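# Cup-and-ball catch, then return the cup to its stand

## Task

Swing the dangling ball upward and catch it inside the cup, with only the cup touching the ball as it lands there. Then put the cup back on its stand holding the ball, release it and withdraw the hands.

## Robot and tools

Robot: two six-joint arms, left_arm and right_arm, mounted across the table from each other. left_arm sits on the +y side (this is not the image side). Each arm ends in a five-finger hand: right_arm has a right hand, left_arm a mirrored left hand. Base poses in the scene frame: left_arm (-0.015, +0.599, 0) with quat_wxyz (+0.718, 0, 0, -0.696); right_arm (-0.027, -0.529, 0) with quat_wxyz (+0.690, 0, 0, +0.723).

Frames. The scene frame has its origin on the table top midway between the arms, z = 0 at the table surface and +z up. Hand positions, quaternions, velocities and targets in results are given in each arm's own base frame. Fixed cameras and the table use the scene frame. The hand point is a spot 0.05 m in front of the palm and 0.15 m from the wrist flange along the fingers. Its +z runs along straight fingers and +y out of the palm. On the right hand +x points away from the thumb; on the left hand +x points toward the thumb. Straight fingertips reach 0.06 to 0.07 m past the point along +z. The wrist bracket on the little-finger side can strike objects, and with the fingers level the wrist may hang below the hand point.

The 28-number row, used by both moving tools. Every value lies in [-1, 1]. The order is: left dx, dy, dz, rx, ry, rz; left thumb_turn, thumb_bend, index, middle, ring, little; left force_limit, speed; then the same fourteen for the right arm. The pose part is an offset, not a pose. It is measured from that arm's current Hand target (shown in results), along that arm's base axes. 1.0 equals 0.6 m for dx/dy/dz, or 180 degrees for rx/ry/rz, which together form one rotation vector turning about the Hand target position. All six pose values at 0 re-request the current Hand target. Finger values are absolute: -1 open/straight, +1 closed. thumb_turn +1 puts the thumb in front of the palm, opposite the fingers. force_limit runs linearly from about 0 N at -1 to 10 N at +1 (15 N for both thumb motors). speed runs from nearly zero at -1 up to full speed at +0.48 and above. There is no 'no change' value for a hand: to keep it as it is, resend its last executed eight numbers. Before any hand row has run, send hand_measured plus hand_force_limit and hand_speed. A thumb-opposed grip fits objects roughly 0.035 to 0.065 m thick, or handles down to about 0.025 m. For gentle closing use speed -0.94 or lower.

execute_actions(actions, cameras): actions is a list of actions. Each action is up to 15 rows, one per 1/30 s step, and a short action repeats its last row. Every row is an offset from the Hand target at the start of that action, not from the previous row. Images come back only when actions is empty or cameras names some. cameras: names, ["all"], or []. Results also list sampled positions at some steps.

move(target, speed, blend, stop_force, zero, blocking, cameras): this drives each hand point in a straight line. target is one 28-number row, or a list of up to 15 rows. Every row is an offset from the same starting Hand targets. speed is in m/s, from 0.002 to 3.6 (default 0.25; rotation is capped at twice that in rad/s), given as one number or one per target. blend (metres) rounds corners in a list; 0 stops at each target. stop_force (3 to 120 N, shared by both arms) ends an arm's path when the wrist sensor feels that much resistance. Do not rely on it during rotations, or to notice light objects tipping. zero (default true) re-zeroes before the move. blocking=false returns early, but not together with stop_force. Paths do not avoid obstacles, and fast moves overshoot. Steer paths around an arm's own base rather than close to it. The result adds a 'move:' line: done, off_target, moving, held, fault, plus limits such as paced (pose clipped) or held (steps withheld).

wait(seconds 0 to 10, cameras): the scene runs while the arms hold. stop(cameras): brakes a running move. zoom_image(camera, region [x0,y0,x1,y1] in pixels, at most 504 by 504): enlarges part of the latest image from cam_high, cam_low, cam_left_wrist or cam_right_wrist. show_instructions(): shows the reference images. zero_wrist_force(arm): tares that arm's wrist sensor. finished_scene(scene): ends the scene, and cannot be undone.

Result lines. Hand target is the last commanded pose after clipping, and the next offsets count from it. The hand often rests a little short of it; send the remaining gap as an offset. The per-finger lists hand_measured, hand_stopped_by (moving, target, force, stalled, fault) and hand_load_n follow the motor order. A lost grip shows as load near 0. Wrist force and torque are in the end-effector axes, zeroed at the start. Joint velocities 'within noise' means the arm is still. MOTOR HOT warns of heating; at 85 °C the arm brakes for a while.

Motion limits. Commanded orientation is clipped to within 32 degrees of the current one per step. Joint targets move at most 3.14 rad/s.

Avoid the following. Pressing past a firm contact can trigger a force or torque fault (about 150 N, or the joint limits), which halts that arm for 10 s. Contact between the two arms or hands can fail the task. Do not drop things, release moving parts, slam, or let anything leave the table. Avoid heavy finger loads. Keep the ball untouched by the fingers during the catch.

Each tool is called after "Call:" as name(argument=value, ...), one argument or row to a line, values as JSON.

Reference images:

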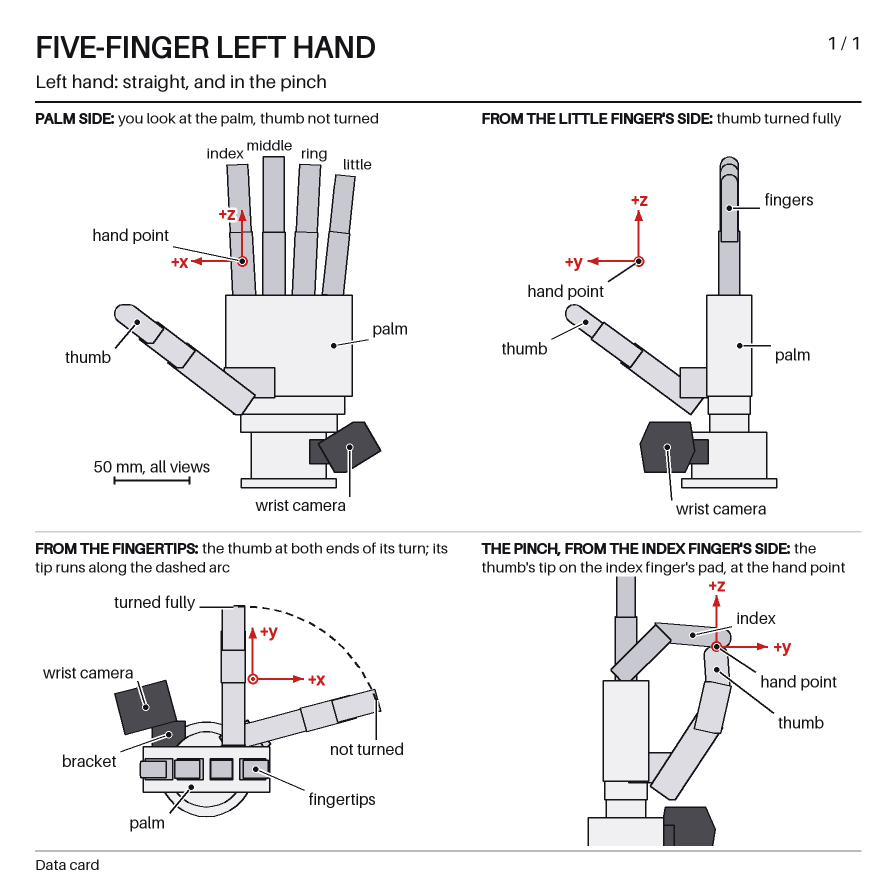

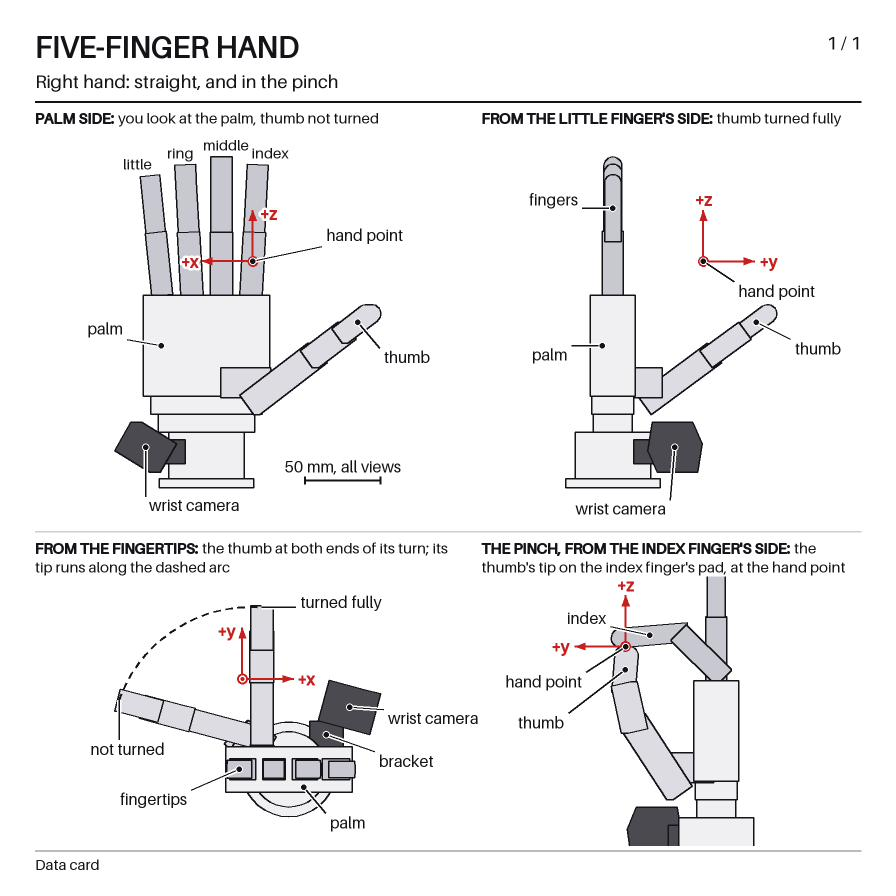

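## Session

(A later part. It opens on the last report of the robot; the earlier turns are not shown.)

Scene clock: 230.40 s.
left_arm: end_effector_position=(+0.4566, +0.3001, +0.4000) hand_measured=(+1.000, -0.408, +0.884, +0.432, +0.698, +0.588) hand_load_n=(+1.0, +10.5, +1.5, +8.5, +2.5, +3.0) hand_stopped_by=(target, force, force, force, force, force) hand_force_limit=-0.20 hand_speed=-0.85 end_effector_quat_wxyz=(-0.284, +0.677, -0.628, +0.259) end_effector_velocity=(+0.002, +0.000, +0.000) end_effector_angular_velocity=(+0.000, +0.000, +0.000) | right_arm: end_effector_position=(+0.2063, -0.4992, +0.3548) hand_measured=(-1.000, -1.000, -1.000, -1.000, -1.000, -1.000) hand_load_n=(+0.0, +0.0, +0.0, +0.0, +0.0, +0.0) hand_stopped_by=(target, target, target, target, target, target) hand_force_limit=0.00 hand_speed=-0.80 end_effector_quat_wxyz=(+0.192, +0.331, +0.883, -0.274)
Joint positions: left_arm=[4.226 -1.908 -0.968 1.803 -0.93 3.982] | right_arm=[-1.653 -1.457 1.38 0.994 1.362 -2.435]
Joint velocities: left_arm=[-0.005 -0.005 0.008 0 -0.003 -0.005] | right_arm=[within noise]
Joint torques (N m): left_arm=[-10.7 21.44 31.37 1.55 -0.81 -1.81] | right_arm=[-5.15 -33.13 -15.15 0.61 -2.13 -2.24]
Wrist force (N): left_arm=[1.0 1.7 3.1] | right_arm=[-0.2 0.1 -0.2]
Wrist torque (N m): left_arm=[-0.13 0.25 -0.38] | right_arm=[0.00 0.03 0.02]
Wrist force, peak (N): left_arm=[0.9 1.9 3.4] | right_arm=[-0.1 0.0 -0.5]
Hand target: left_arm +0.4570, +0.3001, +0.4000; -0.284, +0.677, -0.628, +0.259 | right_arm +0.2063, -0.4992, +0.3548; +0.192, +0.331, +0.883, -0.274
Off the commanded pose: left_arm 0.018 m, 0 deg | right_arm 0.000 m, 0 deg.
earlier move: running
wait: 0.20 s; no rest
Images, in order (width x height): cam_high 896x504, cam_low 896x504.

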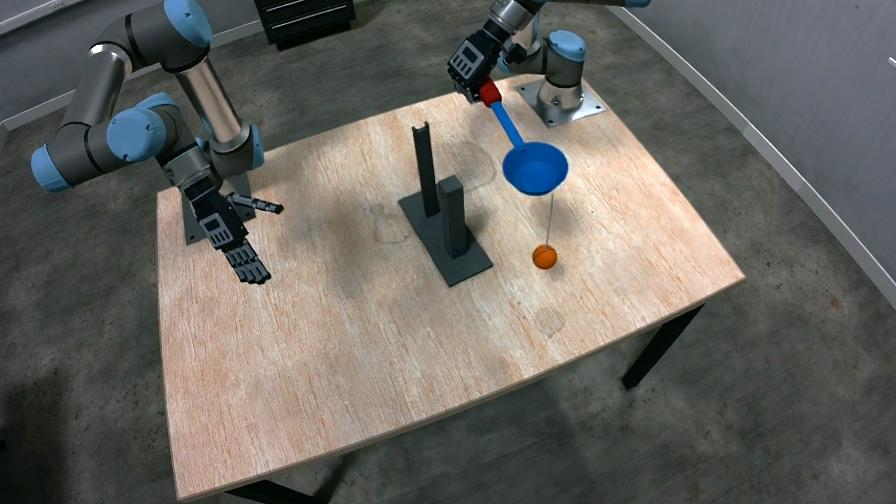

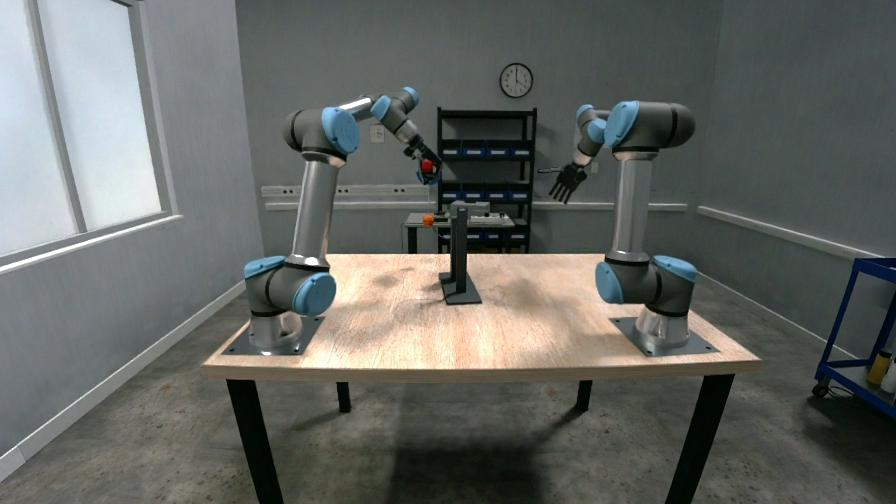

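Call:
wait(
  seconds=10,
)

Call:
wait(
  seconds=0.63,
)

Call:
execute_actions(
  actions=[
    [[0,0,0,0,0,0,1,0.9,0.9,0.9,0.8,0.8,-0.2,-0.85,0,0,0,0,0,0,-1,-1,-1,-1,-1,-1,0,-0.8],[-0.0138,-0.0045,0,0,0,0,1,0.9,0.9,0.9,0.8,0.8,-0.2,-0.85,0,0,0,0,0,0,-1,-1,-1,-1,-1,-1,0,-0.8],[-0.0301,-0.0099,0,0,0,0,1,0.9,0.9,0.9,0.8,0.8,-0.2,-0.85,0,0,0,0,0,0,-1,-1,-1,-1,-1,-1,0,-0.8],[-0.0479,-0.0158,0,0,0,0,1,0.9,0.9,0.9,0.8,0.8,-0.2,-0.85,0,0,0,0,0,0,-1,-1,-1,-1,-1,-1,0,-0.8],[-0.0663,-0.0218,0,0,0,0,1,0.9,0.9,0.9,0.8,0.8,-0.2,-0.85,0,0,0,0,0,0,-1,-1,-1,-1,-1,-1,0,-0.8],[-0.0840,-0.0277,0,0,0,0,1,0.9,0.9,0.9,0.8,0.8,-0.2,-0.85,0,0,0,0,0,0,-1,-1,-1,-1,-1,-1,0,-0.8],[-0.1001,-0.0330,0,0,0,0,1,0.9,0.9,0.9,0.8,0.8,-0.2,-0.85,0,0,0,0,0,0,-1,-1,-1,-1,-1,-1,0,-0.8],[-0.1136,-0.0374,0,0,0,0,1,0.9,0.9,0.9,0.8,0.8,-0.2,-0.85,0,0,0,0,0,0,-1,-1,-1,-1,-1,-1,0,-0.8],[-0.1237,-0.0407,0,0,0,0,1,0.9,0.9,0.9,0.8,0.8,-0.2,-0.85,0,0,0,0,0,0,-1,-1,-1,-1,-1,-1,0,-0.8],[-0.1298,-0.0427,0,0,0,0,1,0.9,0.9,0.9,0.8,0.8,-0.2,-0.85,0,0,0,0,0,0,-1,-1,-1,-1,-1,-1,0,-0.8],[-0.1315,-0.0433,0,0,0,0,1,0.9,0.9,0.9,0.8,0.8,-0.2,-0.85,0,0,0,0,0,0,-1,-1,-1,-1,-1,-1,0,-0.8],[-0.1288,-0.0424,0,0,0,0,1,0.9,0.9,0.9,0.8,0.8,-0.2,-0.85,0,0,0,0,0,0,-1,-1,-1,-1,-1,-1,0,-0.8],[-0.1218,-0.0401,0,0,0,0,1,0.9,0.9,0.9,0.8,0.8,-0.2,-0.85,0,0,0,0,0,0,-1,-1,-1,-1,-1,-1,0,-0.8],[-0.1108,-0.0365,0,0,0,0,1,0.9,0.9,0.9,0.8,0.8,-0.2,-0.85,0,0,0,0,0,0,-1,-1,-1,-1,-1,-1,0,-0.8],[-0.0967,-0.0318,0,0,0,0,1,0.9,0.9,0.9,0.8,0.8,-0.2,-0.85,0,0,0,0,0,0,-1,-1,-1,-1,-1,-1,0,-0.8]],
    [[0.0165,0.0054,0,0,0,0,1,0.9,0.9,0.9,0.8,0.8,-0.2,-0.85,0,0,0,0,0,0,-1,-1,-1,-1,-1,-1,0,-0.8],[0.0345,0.0113,0,0,0,0,1,0.9,0.9,0.9,0.8,0.8,-0.2,-0.85,0,0,0,0,0,0,-1,-1,-1,-1,-1,-1,0,-0.8],[0.0529,0.0174,0,0,0,0,1,0.9,0.9,0.9,0.8,0.8,-0.2,-0.85,0,0,0,0,0,0,-1,-1,-1,-1,-1,-1,0,-0.8],[0.0704,0.0231,0,0,0,0,1,0.9,0.9,0.9,0.8,0.8,-0.2,-0.85,0,0,0,0,0,0,-1,-1,-1,-1,-1,-1,0,-0.8],[0.0862,0.0284,0,0,0,0,1,0.9,0.9,0.9,0.8,0.8,-0.2,-0.85,0,0,0,0,0,0,-1,-1,-1,-1,-1,-1,0,-0.8],[0.0994,0.0327,0,0,0,0,1,0.9,0.9,0.9,0.8,0.8,-0.2,-0.85,0,0,0,0,0,0,-1,-1,-1,-1,-1,-1,0,-0.8],[0.1090,0.0358,0,0,0,0,1,0.9,0.9,0.9,0.8,0.8,-0.2,-0.85,0,0,0,0,0,0,-1,-1,-1,-1,-1,-1,0,-0.8],[0.1145,0.0377,0,0,0,0,1,0.9,0.9,0.9,0.8,0.8,-0.2,-0.85,0,0,0,0,0,0,-1,-1,-1,-1,-1,-1,0,-0.8],[0.1157,0.0381,0,0,0,0,1,0.9,0.9,0.9,0.8,0.8,-0.2,-0.85,0,0,0,0,0,0,-1,-1,-1,-1,-1,-1,0,-0.8],[0.1124,0.0370,0,0,0,0,1,0.9,0.9,0.9,0.8,0.8,-0.2,-0.85,0,0,0,0,0,0,-1,-1,-1,-1,-1,-1,0,-0.8],[0.1049,0.0345,0,0,0,0,1,0.9,0.9,0.9,0.8,0.8,-0.2,-0.85,0,0,0,0,0,0,-1,-1,-1,-1,-1,-1,0,-0.8],[0.0938,0.0309,0,0,0,0,1,0.9,0.9,0.9,0.8,0.8,-0.2,-0.85,0,0,0,0,0,0,-1,-1,-1,-1,-1,-1,0,-0.8],[0.0808,0.0265,0,0,0,0,1,0.9,0.9,0.9,0.8,0.8,-0.2,-0.85,0,0,0,0,0,0,-1,-1,-1,-1,-1,-1,0,-0.8],[0.0655,0.0215,0,0,0,0,1,0.9,0.9,0.9,0.8,0.8,-0.2,-0.85,0,0,0,0,0,0,-1,-1,-1,-1,-1,-1,0,-0.8],[0.0489,0.0161,0,0,0,0,1,0.9,0.9,0.9,0.8,0.8,-0.2,-0.85,0,0,0,0,0,0,-1,-1,-1,-1,-1,-1,0,-0.8]],
    [[-0.0170,-0.0056,0,0,0,0,1,0.9,0.9,0.9,0.8,0.8,-0.2,-0.85,0,0,0,0,0,0,-1,-1,-1,-1,-1,-1,0,-0.8],[-0.0336,-0.0111,0,0,0,0,1,0.9,0.9,0.9,0.8,0.8,-0.2,-0.85,0,0,0,0,0,0,-1,-1,-1,-1,-1,-1,0,-0.8],[-0.0488,-0.0161,0,0,0,0,1,0.9,0.9,0.9,0.8,0.8,-0.2,-0.85,0,0,0,0,0,0,-1,-1,-1,-1,-1,-1,0,-0.8],[-0.0619,-0.0204,0,0,0,0,1,0.9,0.9,0.9,0.8,0.8,-0.2,-0.85,0,0,0,0,0,0,-1,-1,-1,-1,-1,-1,0,-0.8],[-0.0721,-0.0238,0,0,0,0,1,0.9,0.9,0.9,0.8,0.8,-0.2,-0.85,0,0,0,0,0,0,-1,-1,-1,-1,-1,-1,0,-0.8],[-0.0789,-0.0260,0,0,0,0,1,0.9,0.9,0.9,0.8,0.8,-0.2,-0.85,0,0,0,0,0,0,-1,-1,-1,-1,-1,-1,0,-0.8],[-0.0819,-0.0270,0,0,0,0,1,0.9,0.9,0.9,0.8,0.8,-0.2,-0.85,0,0,0,0,0,0,-1,-1,-1,-1,-1,-1,0,-0.8],[-0.0810,-0.0267,0,0,0,0,1,0.9,0.9,0.9,0.8,0.8,-0.2,-0.85,0,0,0,0,0,0,-1,-1,-1,-1,-1,-1,0,-0.8],[-0.0763,-0.0251,0,0,0,0,1,0.9,0.9,0.9,0.8,0.8,-0.2,-0.85,0,0,0,0,0,0,-1,-1,-1,-1,-1,-1,0,-0.8],[-0.0679,-0.0224,0,0,0,0,1,0.9,0.9,0.9,0.8,0.8,-0.2,-0.85,0,0,0,0,0,0,-1,-1,-1,-1,-1,-1,0,-0.8],[-0.0563,-0.0186,0,0,0,0,1,0.9,0.9,0.9,0.8,0.8,-0.2,-0.85,0,0,0,0,0,0,-1,-1,-1,-1,-1,-1,0,-0.8],[-0.0421,-0.0139,0,0,0,0,1,0.9,0.9,0.9,0.8,0.8,-0.2,-0.85,0,0,0,0,0,0,-1,-1,-1,-1,-1,-1,0,-0.8],[-0.0262,-0.0087,0,0,0,0,1,0.9,0.9,0.9,0.8,0.8,-0.2,-0.85,0,0,0,0,0,0,-1,-1,-1,-1,-1,-1,0,-0.8],[-0.0093,-0.0031,0,0,0,0,1,0.9,0.9,0.9,0.8,0.8,-0.2,-0.85,0,0,0,0,0,0,-1,-1,-1,-1,-1,-1,0,-0.8],[0.0077,0.0025,0,0,0,0,1,0.9,0.9,0.9,0.8,0.8,-0.2,-0.85,0,0,0,0,0,0,-1,-1,-1,-1,-1,-1,0,-0.8]],
    [[0.0160,0.0053,0,0,0,0,1,0.9,0.9,0.9,0.8,0.8,-0.2,-0.85,0,0,0,0,0,0,-1,-1,-1,-1,-1,-1,0,-0.8],[0.0304,0.0100,0,0,0,0,1,0.9,0.9,0.9,0.8,0.8,-0.2,-0.85,0,0,0,0,0,0,-1,-1,-1,-1,-1,-1,0,-0.8],[0.0423,0.0139,0,0,0,0,1,0.9,0.9,0.9,0.8,0.8,-0.2,-0.85,0,0,0,0,0,0,-1,-1,-1,-1,-1,-1,0,-0.8],[0.0510,0.0168,0,0,0,0,1,0.9,0.9,0.9,0.8,0.8,-0.2,-0.85,0,0,0,0,0,0,-1,-1,-1,-1,-1,-1,0,-0.8],[0.0562,0.0185,0,0,0,0,1,0.9,0.9,0.9,0.8,0.8,-0.2,-0.85,0,0,0,0,0,0,-1,-1,-1,-1,-1,-1,0,-0.8],[0.0575,0.0189,0,0,0,0,1,0.9,0.9,0.9,0.8,0.8,-0.2,-0.85,0,0,0,0,0,0,-1,-1,-1,-1,-1,-1,0,-0.8],[0.0549,0.0181,0,0,0,0,1,0.9,0.9,0.9,0.8,0.8,-0.2,-0.85,0,0,0,0,0,0,-1,-1,-1,-1,-1,-1,0,-0.8],[0.0485,0.0160,0,0,0,0,1,0.9,0.9,0.9,0.8,0.8,-0.2,-0.85,0,0,0,0,0,0,-1,-1,-1,-1,-1,-1,0,-0.8],[0.0401,0.0132,0,0,0,0,1,0.9,0.9,0.9,0.8,0.8,-0.2,-0.85,0,0,0,0,0,0,-1,-1,-1,-1,-1,-1,0,-0.8]],
  ],
)

Call:
move(
  target=[-0.01667, 0, 0, 0, 0, 0, 1, 0.9, 0.9, 0.9, 0.8, 0.8, -0.2, -0.85, 0, 0, 0, 0, 0, 0, -1, -1, -1, -1, -1, -1, 0, -0.8],
  speed=0.002,
  blocking=false,
  cameras=["cam_low", "cam_high"],
)

Call:
zoom_image(
  camera="cam_low",
  region=[350, 165, 490, 270],
)

Call:
zoom_image(
  camera="cam_high",
  region=[440, 120, 650, 330],
)

Call:
wait(
  seconds=0.199,
  cameras=["cam_low", "cam_high"],
)

Call:
zoom_image(
  camera="cam_low",
  region=[350, 165, 490, 270],
)

Call:
zoom_image(
  camera="cam_high",
  region=[440, 120, 650, 330],
)

Call:
wait(
  seconds=0.199,
  cameras=["cam_low", "cam_high"],
)

Call:
zoom_image(
  camera="cam_low",
  region=[350, 165, 490, 270],
)

Call:
zoom_image(
  camera="cam_high",
  region=[440, 120, 650, 330],
)

Scene clock: 237.73 s.
left_arm: end_effector_position=(+0.4747, +0.3001, +0.4000) hand_measured=(+1.000, -0.408, +0.884, +0.432, +0.698, +0.588) hand_load_n=(+1.0, +10.5, +1.0, +8.5, +2.5, +3.0) hand_stopped_by=(target, force, force, force, force, force) hand_force_limit=-0.20 hand_speed=-0.85 end_effector_quat_wxyz=(-0.284, +0.677, -0.628, +0.259) | right_arm: end_effector_position=(+0.2063, -0.4992, +0.3548) hand_measured=(-1.000, -1.000, -1.000, -1.000, -1.000, -1.000) hand_load_n=(+0.0, -0.5, +0.0, +0.0, -0.5, +0.0) hand_stopped_by=(target, target, target, target, target, target) hand_force_limit=0.00 hand_speed=-0.80 end_effector_quat_wxyz=(+0.192, +0.331, +0.883, -0.274)
Joint positions: left_arm=[4.19 -1.944 -0.912 1.807 -0.947 3.943] | right_arm=[-1.653 -1.457 1.38 0.994 1.362 -2.435]
Joint torques (N m): left_arm=[-8.26 22.14 31.67 1.5 -0.93 -1.92] | right_arm=[-3.5 -33.48 -14.65 0.58 -1.79 -2.1]
Wrist force (N): left_arm=[0.7 1.6 3.0] | right_arm=[-0.2 0.1 -0.3]
Wrist torque (N m): left_arm=[-0.16 0.27 -0.37] | right_arm=[0.00 0.03 0.02]
Wrist force, peak (N): left_arm=[0.8 1.8 3.5] | right_arm=[-0.4 0.2 -0.5]
Hand target: left_arm +0.4748, +0.3001, +0.4000; -0.284, +0.677, -0.628, +0.259 | right_arm +0.2063, -0.4992, +0.3548; +0.192, +0.331, +0.883, -0.274
Off the commanded pose: left_arm 0.000 m, 0 deg | right_arm 0.000 m, 0 deg.
earlier move: done
wait: 0.03 of 10 s (the move ended)

Scene clock: 238.37 s.
left_arm: end_effector_position=(+0.4748, +0.3001, +0.4000) hand_measured=(+1.000, -0.408, +0.884, +0.432, +0.698, +0.588) hand_load_n=(+1.0, +10.5, +1.5, +8.5, +2.5, +3.5) hand_stopped_by=(target, force, force, force, force, force) hand_force_limit=-0.20 hand_speed=-0.85 end_effector_quat_wxyz=(-0.284, +0.677, -0.628, +0.259) | right_arm: end_effector_position=(+0.2063, -0.4992, +0.3548) hand_measured=(-1.000, -1.000, -1.000, -1.000, -1.000, -1.000) hand_load_n=(-0.5, +0.0, +0.0, +0.0, +0.0, +0.0) hand_stopped_by=(target, target, target, target, target, target) hand_force_limit=0.00 hand_speed=-0.80 end_effector_quat_wxyz=(+0.192, +0.331, +0.883, -0.274)
Joint positions: left_arm=[4.19 -1.944 -0.912 1.807 -0.947 3.943] | right_arm=[-1.653 -1.457 1.38 0.994 1.362 -2.435]
Joint torques (N m): left_arm=[-9.1 22 31.48 1.45 -0.87 -1.73] | right_arm=[-3.77 -32.66 -15.64 0.49 -1.8 -2.09]
Wrist force (N): left_arm=[0.5 1.5 2.9] | right_arm=[-0.1 0.0 -0.3]
Wrist torque (N m): left_arm=[-0.15 0.27 -0.38] | right_arm=[0.00 0.02 0.02]
Wrist force, peak (N): left_arm=[0.5 1.8 3.3] | right_arm=[0.0 0.0 -0.5]
Hand target: left_arm +0.4748, +0.3001, +0.4000; -0.284, +0.677, -0.628, +0.259 | right_arm +0.2063, -0.4992, +0.3548; +0.192, +0.331, +0.883, -0.274
Off the commanded pose: left_arm 0.000 m, 0 deg | right_arm 0.000 m, 0 deg.
wait: 0.63 s; at rest by 0.17 s

Scene clock: 240.67 s.
left_arm: end_effector_position=(+0.4748, +0.3000, +0.4000) hand_measured=(+1.000, -0.408, +0.884, +0.432, +0.698, +0.588) hand_load_n=(+0.5, +11.0, +1.0, +8.5, +3.0, +4.5) hand_stopped_by=(target, force, force, force, force, force) hand_force_limit=-0.20 hand_speed=-0.85 end_effector_quat_wxyz=(-0.284, +0.677, -0.628, +0.259) | right_arm: end_effector_position=(+0.2063, -0.4992, +0.3548) hand_measured=(-1.000, -1.000, -1.000, -1.000, -1.000, -1.000) hand_load_n=(+0.0, +0.0, +0.0, +0.0, +0.0, +0.0) hand_stopped_by=(target, target, target, target, target, target) hand_force_limit=0.00 hand_speed=-0.80 end_effector_quat_wxyz=(+0.192, +0.331, +0.883, -0.274)
Joint positions: left_arm=[4.19 -1.944 -0.912 1.807 -0.947 3.943] | right_arm=[-1.653 -1.457 1.38 0.994 1.362 -2.435]
Joint torques (N m): left_arm=[-9.43 21.82 30.26 -3.54 -1.01 2.85] | right_arm=[-3.98 -33.25 -15.19 0.55 -1.72 -2.03]
Wrist force (N): left_arm=[0.7 1.5 3.3] | right_arm=[0.2 0.0 -0.3]
Wrist torque (N m): left_arm=[-0.16 0.37 -0.44] | right_arm=[0.00 -0.02 0.04]
Wrist force, peak (N): left_arm=[0.0 -0.1 4.7] | right_arm=[0.0 0.3 -0.5]
Hand target: left_arm +0.4748, +0.3001, +0.4000; -0.284, +0.677, -0.628, +0.259 | right_arm +0.2063, -0.4992, +0.3548; +0.192, +0.331, +0.883, -0.274
Off the commanded pose: left_arm 0.000 m, 0 deg | right_arm 0.000 m, 0 deg.
Step readings (end_effector_position of left_arm | right_arm):
0: (+0.4748, +0.3001, +0.4000) | (+0.2063, -0.4992, +0.3548)
1: (+0.4748, +0.3001, +0.4000) | (+0.2063, -0.4992, +0.3548)
2: (+0.4748, +0.3001, +0.4000) | (+0.2063, -0.4992, +0.3548)
4: (+0.4730, +0.2997, +0.4002) | (+0.2063, -0.4992, +0.3548)
8: (+0.4516, +0.2926, +0.4008) | (+0.2063, -0.4992, +0.3548)
15: (+0.4105, +0.2777, +0.4000) | (+0.2063, -0.4992, +0.3548)
16: (+0.4098, +0.2776, +0.4000) | (+0.2063, -0.4992, +0.3548)
17: (+0.4114, +0.2784, +0.3998) | (+0.2063, -0.4992, +0.3548)
19: (+0.4196, +0.2811, +0.3994) | (+0.2063, -0.4992, +0.3548)
23: (+0.4490, +0.2894, +0.3983) | (+0.2063, -0.4992, +0.3548)
30: (+0.4717, +0.2982, +0.3994) | (+0.2063, -0.4992, +0.3548)
31: (+0.4684, +0.2975, +0.3998) | (+0.2063, -0.4992, +0.3548)
32: (+0.4638, +0.2963, +0.4002) | (+0.2063, -0.4992, +0.3548)
34: (+0.4520, +0.2924, +0.4006) | (+0.2063, -0.4992, +0.3548)
38: (+0.4239, +0.2822, +0.4004) | (+0.2063, -0.4992, +0.3548)
45: (+0.4159, +0.2800, +0.3996) | (+0.2063, -0.4992, +0.3548)
46: (+0.4209, +0.2816, +0.3994) | (+0.2063, -0.4992, +0.3548)
47: (+0.4286, +0.2839, +0.3991) | (+0.2063, -0.4992, +0.3548)
49: (+0.4425, +0.2877, +0.3986) | (+0.2063, -0.4992, +0.3548)
53: (+0.4685, +0.2958, +0.3982) | (+0.2063, -0.4992, +0.3548)
60: (+0.4747, +0.2996, +0.3997) | (+0.2063, -0.4992, +0.3548)

Scene clock: 241.17 s.
left_arm: end_effector_position=(+0.4741, +0.3001, +0.4000) hand_measured=(+1.000, -0.408, +0.884, +0.432, +0.698, +0.588) hand_load_n=(+1.0, +10.5, +1.0, +8.5, +2.5, +3.5) hand_stopped_by=(target, force, force, force, force, force) hand_force_limit=-0.20 hand_speed=-0.85 end_effector_quat_wxyz=(-0.284, +0.677, -0.628, +0.259) end_effector_velocity=(-0.002, +0.000, +0.001) end_effector_angular_velocity=(-0.001, -0.002, +0.001) | right_arm: end_effector_position=(+0.2063, -0.4992, +0.3548) hand_measured=(-1.000, -1.000, -1.000, -1.000, -1.000, -1.000) hand_load_n=(+0.0, +0.0, +0.0, +0.0, +0.0, +0.0) hand_stopped_by=(target, target, target, target, target, target) hand_force_limit=0.00 hand_speed=-0.80 end_effector_quat_wxyz=(+0.192, +0.331, +0.883, -0.274)
Joint positions: left_arm=[4.191 -1.943 -0.914 1.807 -0.947 3.944] | right_arm=[-1.653 -1.457 1.38 0.994 1.362 -2.435]
Joint velocities: left_arm=[0.004 0.005 -0.006 0 0.003 0.002] | right_arm=[within noise]
Joint torques (N m): left_arm=[9.47 48.53 9.51 -3.52 2.17 3.02] | right_arm=[-3.49 -33.33 -14.54 0.52 -1.7 -2.15]
Wrist force (N): left_arm=[0.8 1.6 3.6] | right_arm=[-0.2 0.1 -0.2]
Wrist torque (N m): left_arm=[-0.17 0.40 -0.52] | right_arm=[0.01 0.03 0.02]
Wrist force, peak (N): left_arm=[0.8 1.6 3.6] | right_arm=[-0.5 0.2 -0.4]
Hand target: left_arm +0.4738, +0.3001, +0.4000; -0.284, +0.677, -0.628, +0.259 | right_arm +0.2063, -0.4992, +0.3548; +0.192, +0.331, +0.883, -0.274
Off the commanded pose: left_arm 0.009 m, 0 deg | right_arm 0.000 m, 0 deg.
move: running
Images, in order (width x height): cam_high 896x504, cam_low 896x504.

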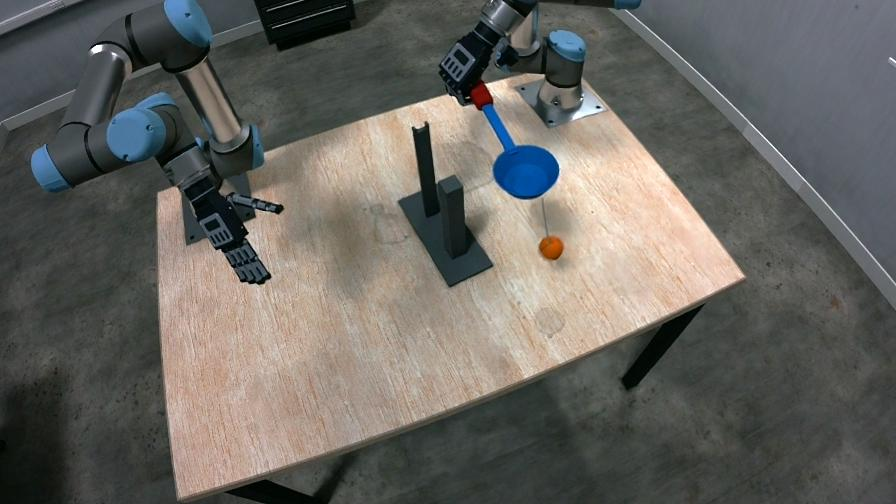

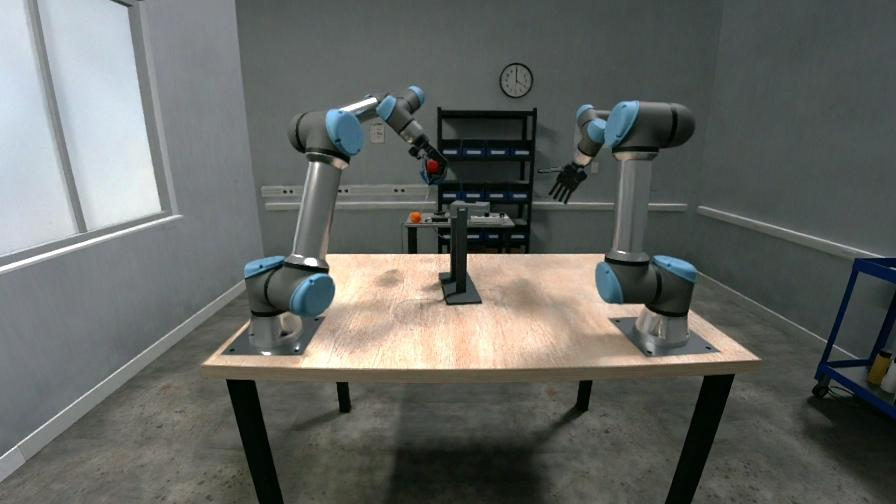

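Scaled by 3.600.

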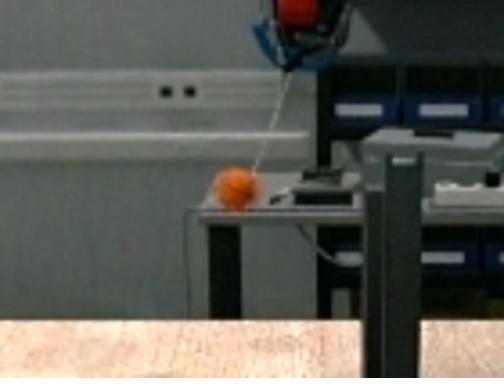

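Scaled by 2.400.

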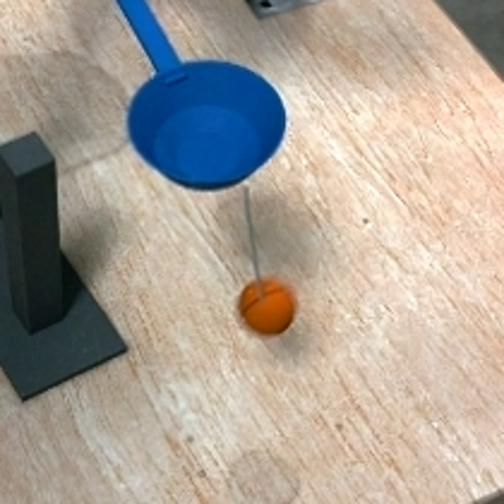

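Scene clock: 241.37 s.
left_arm: end_effector_position=(+0.4737, +0.3001, +0.4000) hand_measured=(+1.000, -0.408, +0.884, +0.432, +0.698, +0.588) hand_load_n=(+1.0, +10.5, +1.5, +8.5, +2.0, +2.5) hand_stopped_by=(target, force, force, force, force, force) hand_force_limit=-0.20 hand_speed=-0.85 end_effector_quat_wxyz=(-0.284, +0.677, -0.628, +0.259) end_effector_velocity=(-0.003, +0.000, +0.000) end_effector_angular_velocity=(+0.002, +0.002, +0.000) | right_arm: end_effector_position=(+0.2063, -0.4992, +0.3548) hand_measured=(-1.000, -1.000, -1.000, -1.000, -1.000, -1.000) hand_load_n=(+0.0, +0.0, +0.0, +0.0, +0.0, +0.0) hand_stopped_by=(target, target, target, target, target, target) hand_force_limit=0.00 hand_speed=-0.80 end_effector_quat_wxyz=(+0.192, +0.331, +0.883, -0.274)
Joint positions: left_arm=[4.192 -1.942 -0.915 1.807 -0.946 3.945] | right_arm=[-1.653 -1.457 1.38 0.994 1.362 -2.435]
Joint velocities: left_arm=[0.004 0.004 -0.006 -0.001 -0.001 0.006] | right_arm=[within noise]
Joint torques (N m): left_arm=[7.87 47.4 8.86 -3.56 2.15 2.91] | right_arm=[-4.13 -33.03 -15.18 0.52 -1.7 -2.05]
Wrist force (N): left_arm=[0.5 1.1 2.8] | right_arm=[-0.2 0.2 0.0]
Wrist torque (N m): left_arm=[-0.19 0.16 -0.35] | right_arm=[0.00 0.03 0.02]
Wrist force, peak (N): left_arm=[0.8 2.5 3.4] | right_arm=[0.1 0.2 -0.4]
Hand target: left_arm +0.4734, +0.3001, +0.4000; -0.284, +0.677, -0.628, +0.259 | right_arm +0.2063, -0.4992, +0.3548; +0.192, +0.331, +0.883, -0.274
Off the commanded pose: left_arm 0.009 m, 0 deg | right_arm 0.000 m, 0 deg.
earlier move: running
wait: 0.20 s; no rest
Images, in order (width x height): cam_high 896x504, cam_low 896x504.

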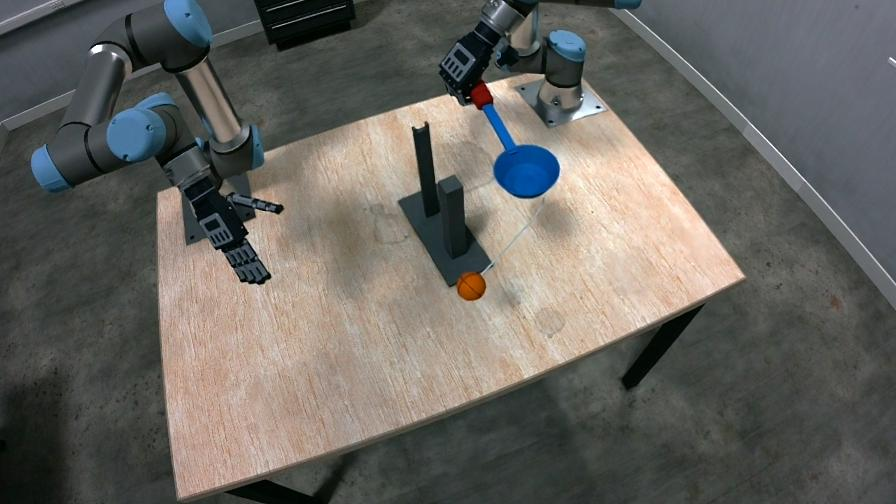

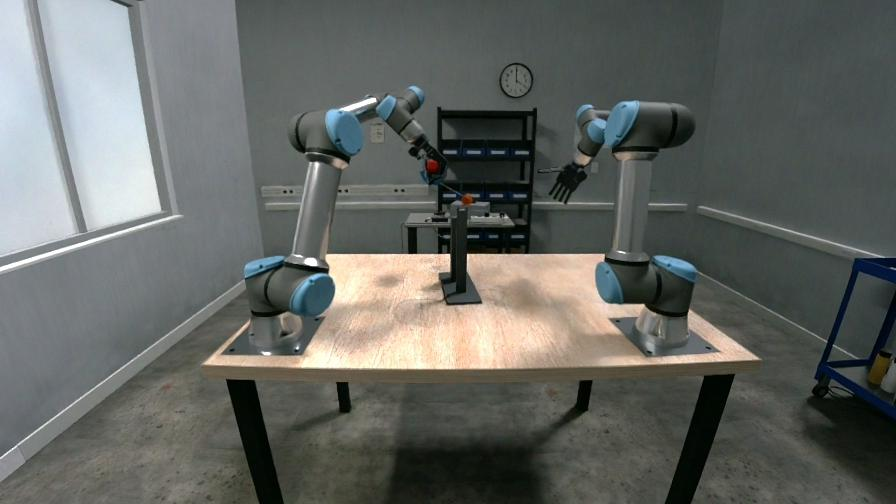

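Scaled by 3.600.

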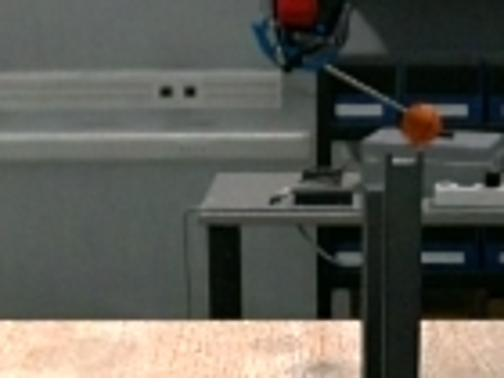

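Scaled by 2.400.

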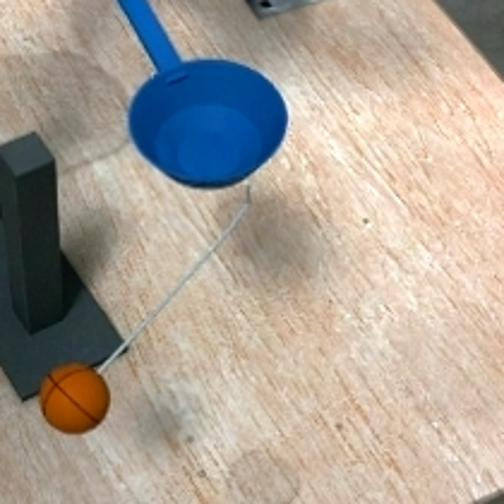

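Scene clock: 241.57 s.
left_arm: end_effector_position=(+0.4733, +0.3001, +0.4000) hand_measured=(+1.000, -0.408, +0.884, +0.432, +0.698, +0.588) hand_load_n=(+0.5, +10.5, +1.0, +8.5, +3.0, +4.0) hand_stopped_by=(target, force, force, force, force, force) hand_force_limit=-0.20 hand_speed=-0.85 end_effector_quat_wxyz=(-0.284, +0.677, -0.628, +0.259) end_effector_velocity=(-0.002, +0.001, +0.000) end_effector_angular_velocity=(+0.001, +0.000, +0.001) | right_arm: end_effector_position=(+0.2063, -0.4992, +0.3548) hand_measured=(-1.000, -1.000, -1.000, -1.000, -1.000, -1.000) hand_load_n=(+0.0, +0.0, +0.0, +0.0, +0.0, +0.0) hand_stopped_by=(target, target, target, target, target, target) hand_force_limit=0.00 hand_speed=-0.80 end_effector_quat_wxyz=(+0.192, +0.331, +0.883, -0.274)
Joint positions: left_arm=[4.193 -1.941 -0.917 1.807 -0.946 3.946] | right_arm=[-1.653 -1.457 1.38 0.994 1.362 -2.435]
Joint velocities: left_arm=[0.004 0.004 -0.006 0 0.001 0.004] | right_arm=[within noise]
Joint torques (N m): left_arm=[9.26 48.27 8.81 -3.74 2 2.8] | right_arm=[-3.79 -32.64 -15.37 0.53 -1.72 -2.07]
Wrist force (N): left_arm=[0.5 1.2 3.5] | right_arm=[-0.1 0.1 -0.5]
Wrist torque (N m): left_arm=[-0.15 0.44 -0.35] | right_arm=[0.03 0.03 0.03]
Wrist force, peak (N): left_arm=[0.5 1.2 3.5] | right_arm=[-0.1 0.1 -0.5]
Hand target: left_arm +0.4730, +0.3001, +0.4000; -0.284, +0.677, -0.628, +0.259 | right_arm +0.2063, -0.4992, +0.3548; +0.192, +0.331, +0.883, -0.274
Off the commanded pose: left_arm 0.009 m, 0 deg | right_arm 0.000 m, 0 deg.
earlier move: running
wait: 0.20 s; no rest
Images, in order (width x height): cam_high 896x504, cam_low 896x504.

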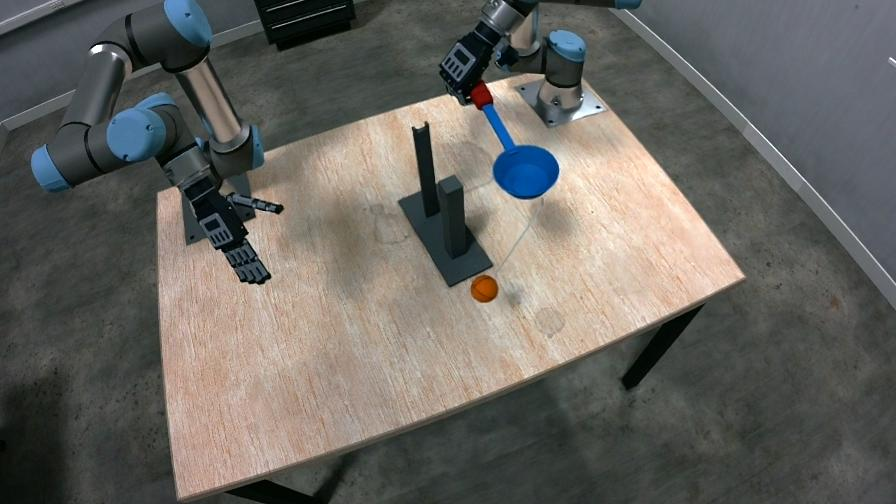

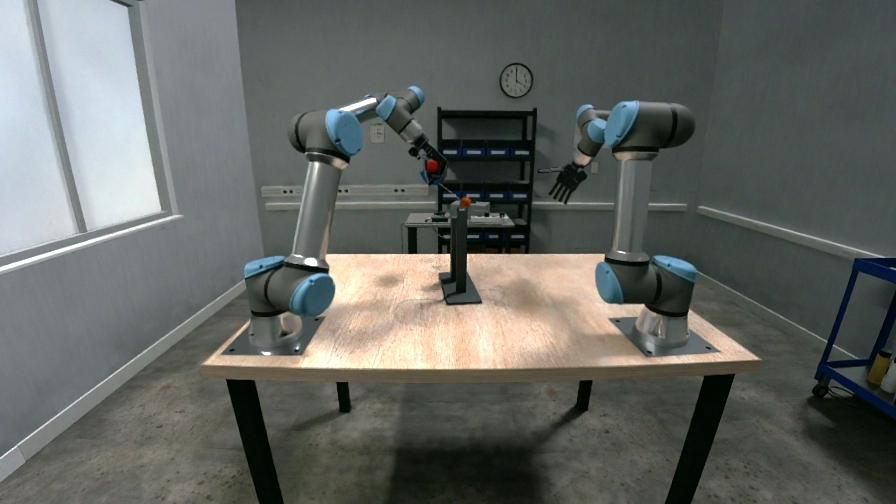

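Scaled by 3.600.

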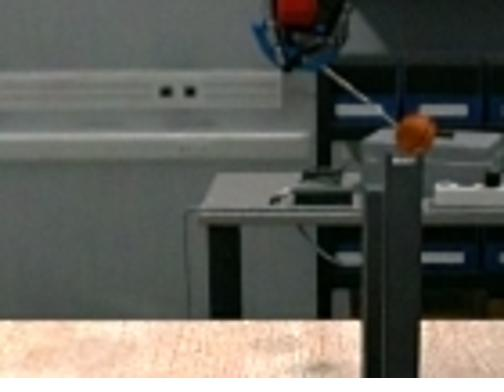

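Scaled by 2.400.

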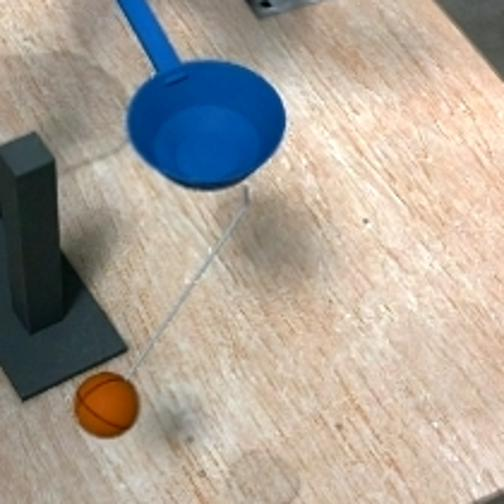

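Call:
move(
  target=[0.016667, 0, 0, 0, 0, 0, 1, 0.9, 0.9, 0.9, 0.8, 0.8, -0.2, -0.85, 0, 0, 0, 0, 0, 0, -1, -1, -1, -1, -1, -1, 0, -0.8],
  speed=0.002,
  blocking=false,
  cameras=["cam_high", "cam_low"],
)

Call:
zoom_image(
  camera="cam_low",
  region=[350, 165, 490, 270],
)

Call:
zoom_image(
  camera="cam_high",
  region=[440, 120, 650, 330],
)

Call:
wait(
  seconds=0.19,
  cameras=["cam_high", "cam_low"],
)

Call:
zoom_image(
  camera="cam_low",
  region=[350, 165, 490, 270],
)

Call:
zoom_image(
  camera="cam_high",
  region=[440, 120, 650, 330],
)

Call:
wait(
  seconds=0.19,
  cameras=["cam_high", "cam_low"],
)

Call:
zoom_image(
  camera="cam_low",
  region=[350, 165, 490, 270],
)

Call:
zoom_image(
  camera="cam_high",
  region=[440, 120, 650, 330],
)

a move is refused until a result has shown your running move's end: call wait (it returns as soon as the move ends) or stop first; nothing of this call was run
Scene clock: 243.33 s.
left_arm: end_effector_position=(+0.4697, +0.3001, +0.4000) hand_measured=(+1.000, -0.408, +0.884, +0.432, +0.698, +0.588) hand_load_n=(+1.0, +11.0, +1.0, +8.5, +2.5, +3.0) hand_stopped_by=(target, force, force, force, force, force) hand_force_limit=-0.20 hand_speed=-0.85 end_effector_quat_wxyz=(-0.284, +0.677, -0.628, +0.259) end_effector_velocity=(-0.002, +0.000, +0.000) end_effector_angular_velocity=(+0.000, -0.001, +0.000) | right_arm: end_effector_position=(+0.2063, -0.4992, +0.3548) hand_measured=(-1.000, -1.000, -1.000, -1.000, -1.000, -1.000) hand_load_n=(+0.0, +0.0, +0.0, +0.0, +0.5, +0.0) hand_stopped_by=(target, target, target, target, target, target) hand_force_limit=0.00 hand_speed=-0.80 end_effector_quat_wxyz=(+0.192, +0.331, +0.883, -0.274)
Joint positions: left_arm=[4.2 -1.934 -0.928 1.806 -0.942 3.953] | right_arm=[-1.653 -1.457 1.38 0.994 1.362 -2.435]
Joint velocities: left_arm=[0.004 0.004 -0.006 0.001 0.002 0.003] | right_arm=[within noise]
Joint torques (N m): left_arm=[9.13 47.53 8.52 -3.71 2.12 2.65] | right_arm=[-2.64 -33.39 -14.85 0.52 -1.68 -2.12]
Wrist force (N): left_arm=[0.5 1.3 3.0] | right_arm=[0.0 0.1 -0.3]
Wrist torque (N m): left_arm=[-0.16 0.26 -0.40] | right_arm=[0.00 0.01 0.03]
Wrist force, peak (N): left_arm=[0.8 2.1 3.6] | right_arm=[0.0 0.1 -0.7]
Hand target: left_arm +0.4694, +0.3001, +0.4000; -0.284, +0.677, -0.628, +0.259 | right_arm +0.2063, -0.4992, +0.3548; +0.192, +0.331, +0.883, -0.274
Off the commanded pose: left_arm 0.005 m, 0 deg | right_arm 0.000 m, 0 deg.
earlier move: running

Scaled by 3.600.
This view is cut from an older image: the scene may have changed since it was taken.

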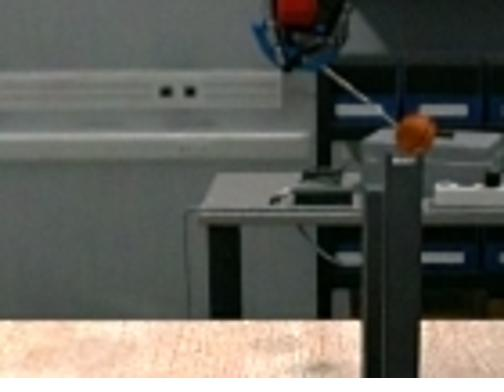

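Scaled by 2.400.
This view is cut from an older image: the scene may have changed since it was taken.

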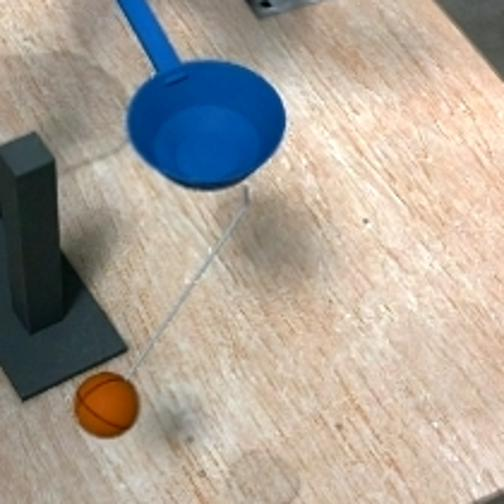

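not run: a call was refused earlier in this reply.

Scaled by 3.600.
This view is cut from an older image: the scene may have changed since it was taken.

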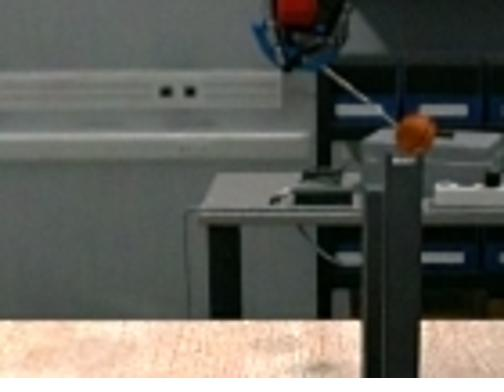

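Scaled by 2.400.
This view is cut from an older image: the scene may have changed since it was taken.

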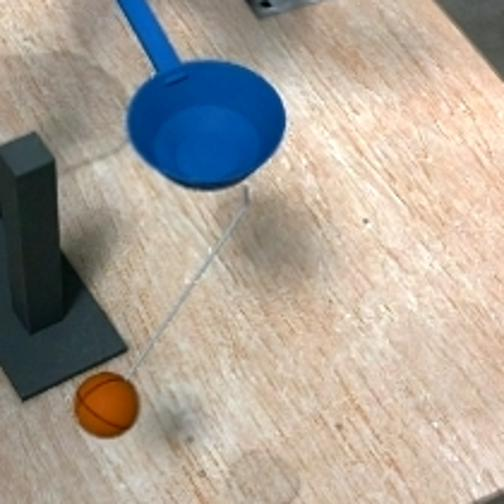

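not run: a call was refused earlier in this reply.

Scaled by 3.600.
This view is cut from an older image: the scene may have changed since it was taken.

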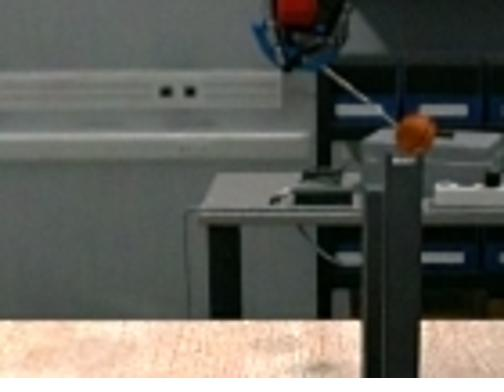

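Scaled by 2.400.
This view is cut from an older image: the scene may have changed since it was taken.

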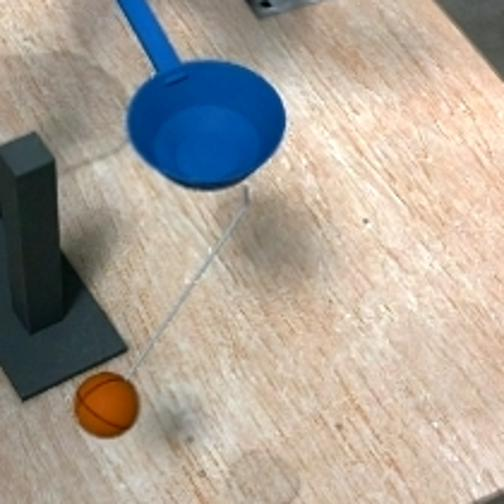

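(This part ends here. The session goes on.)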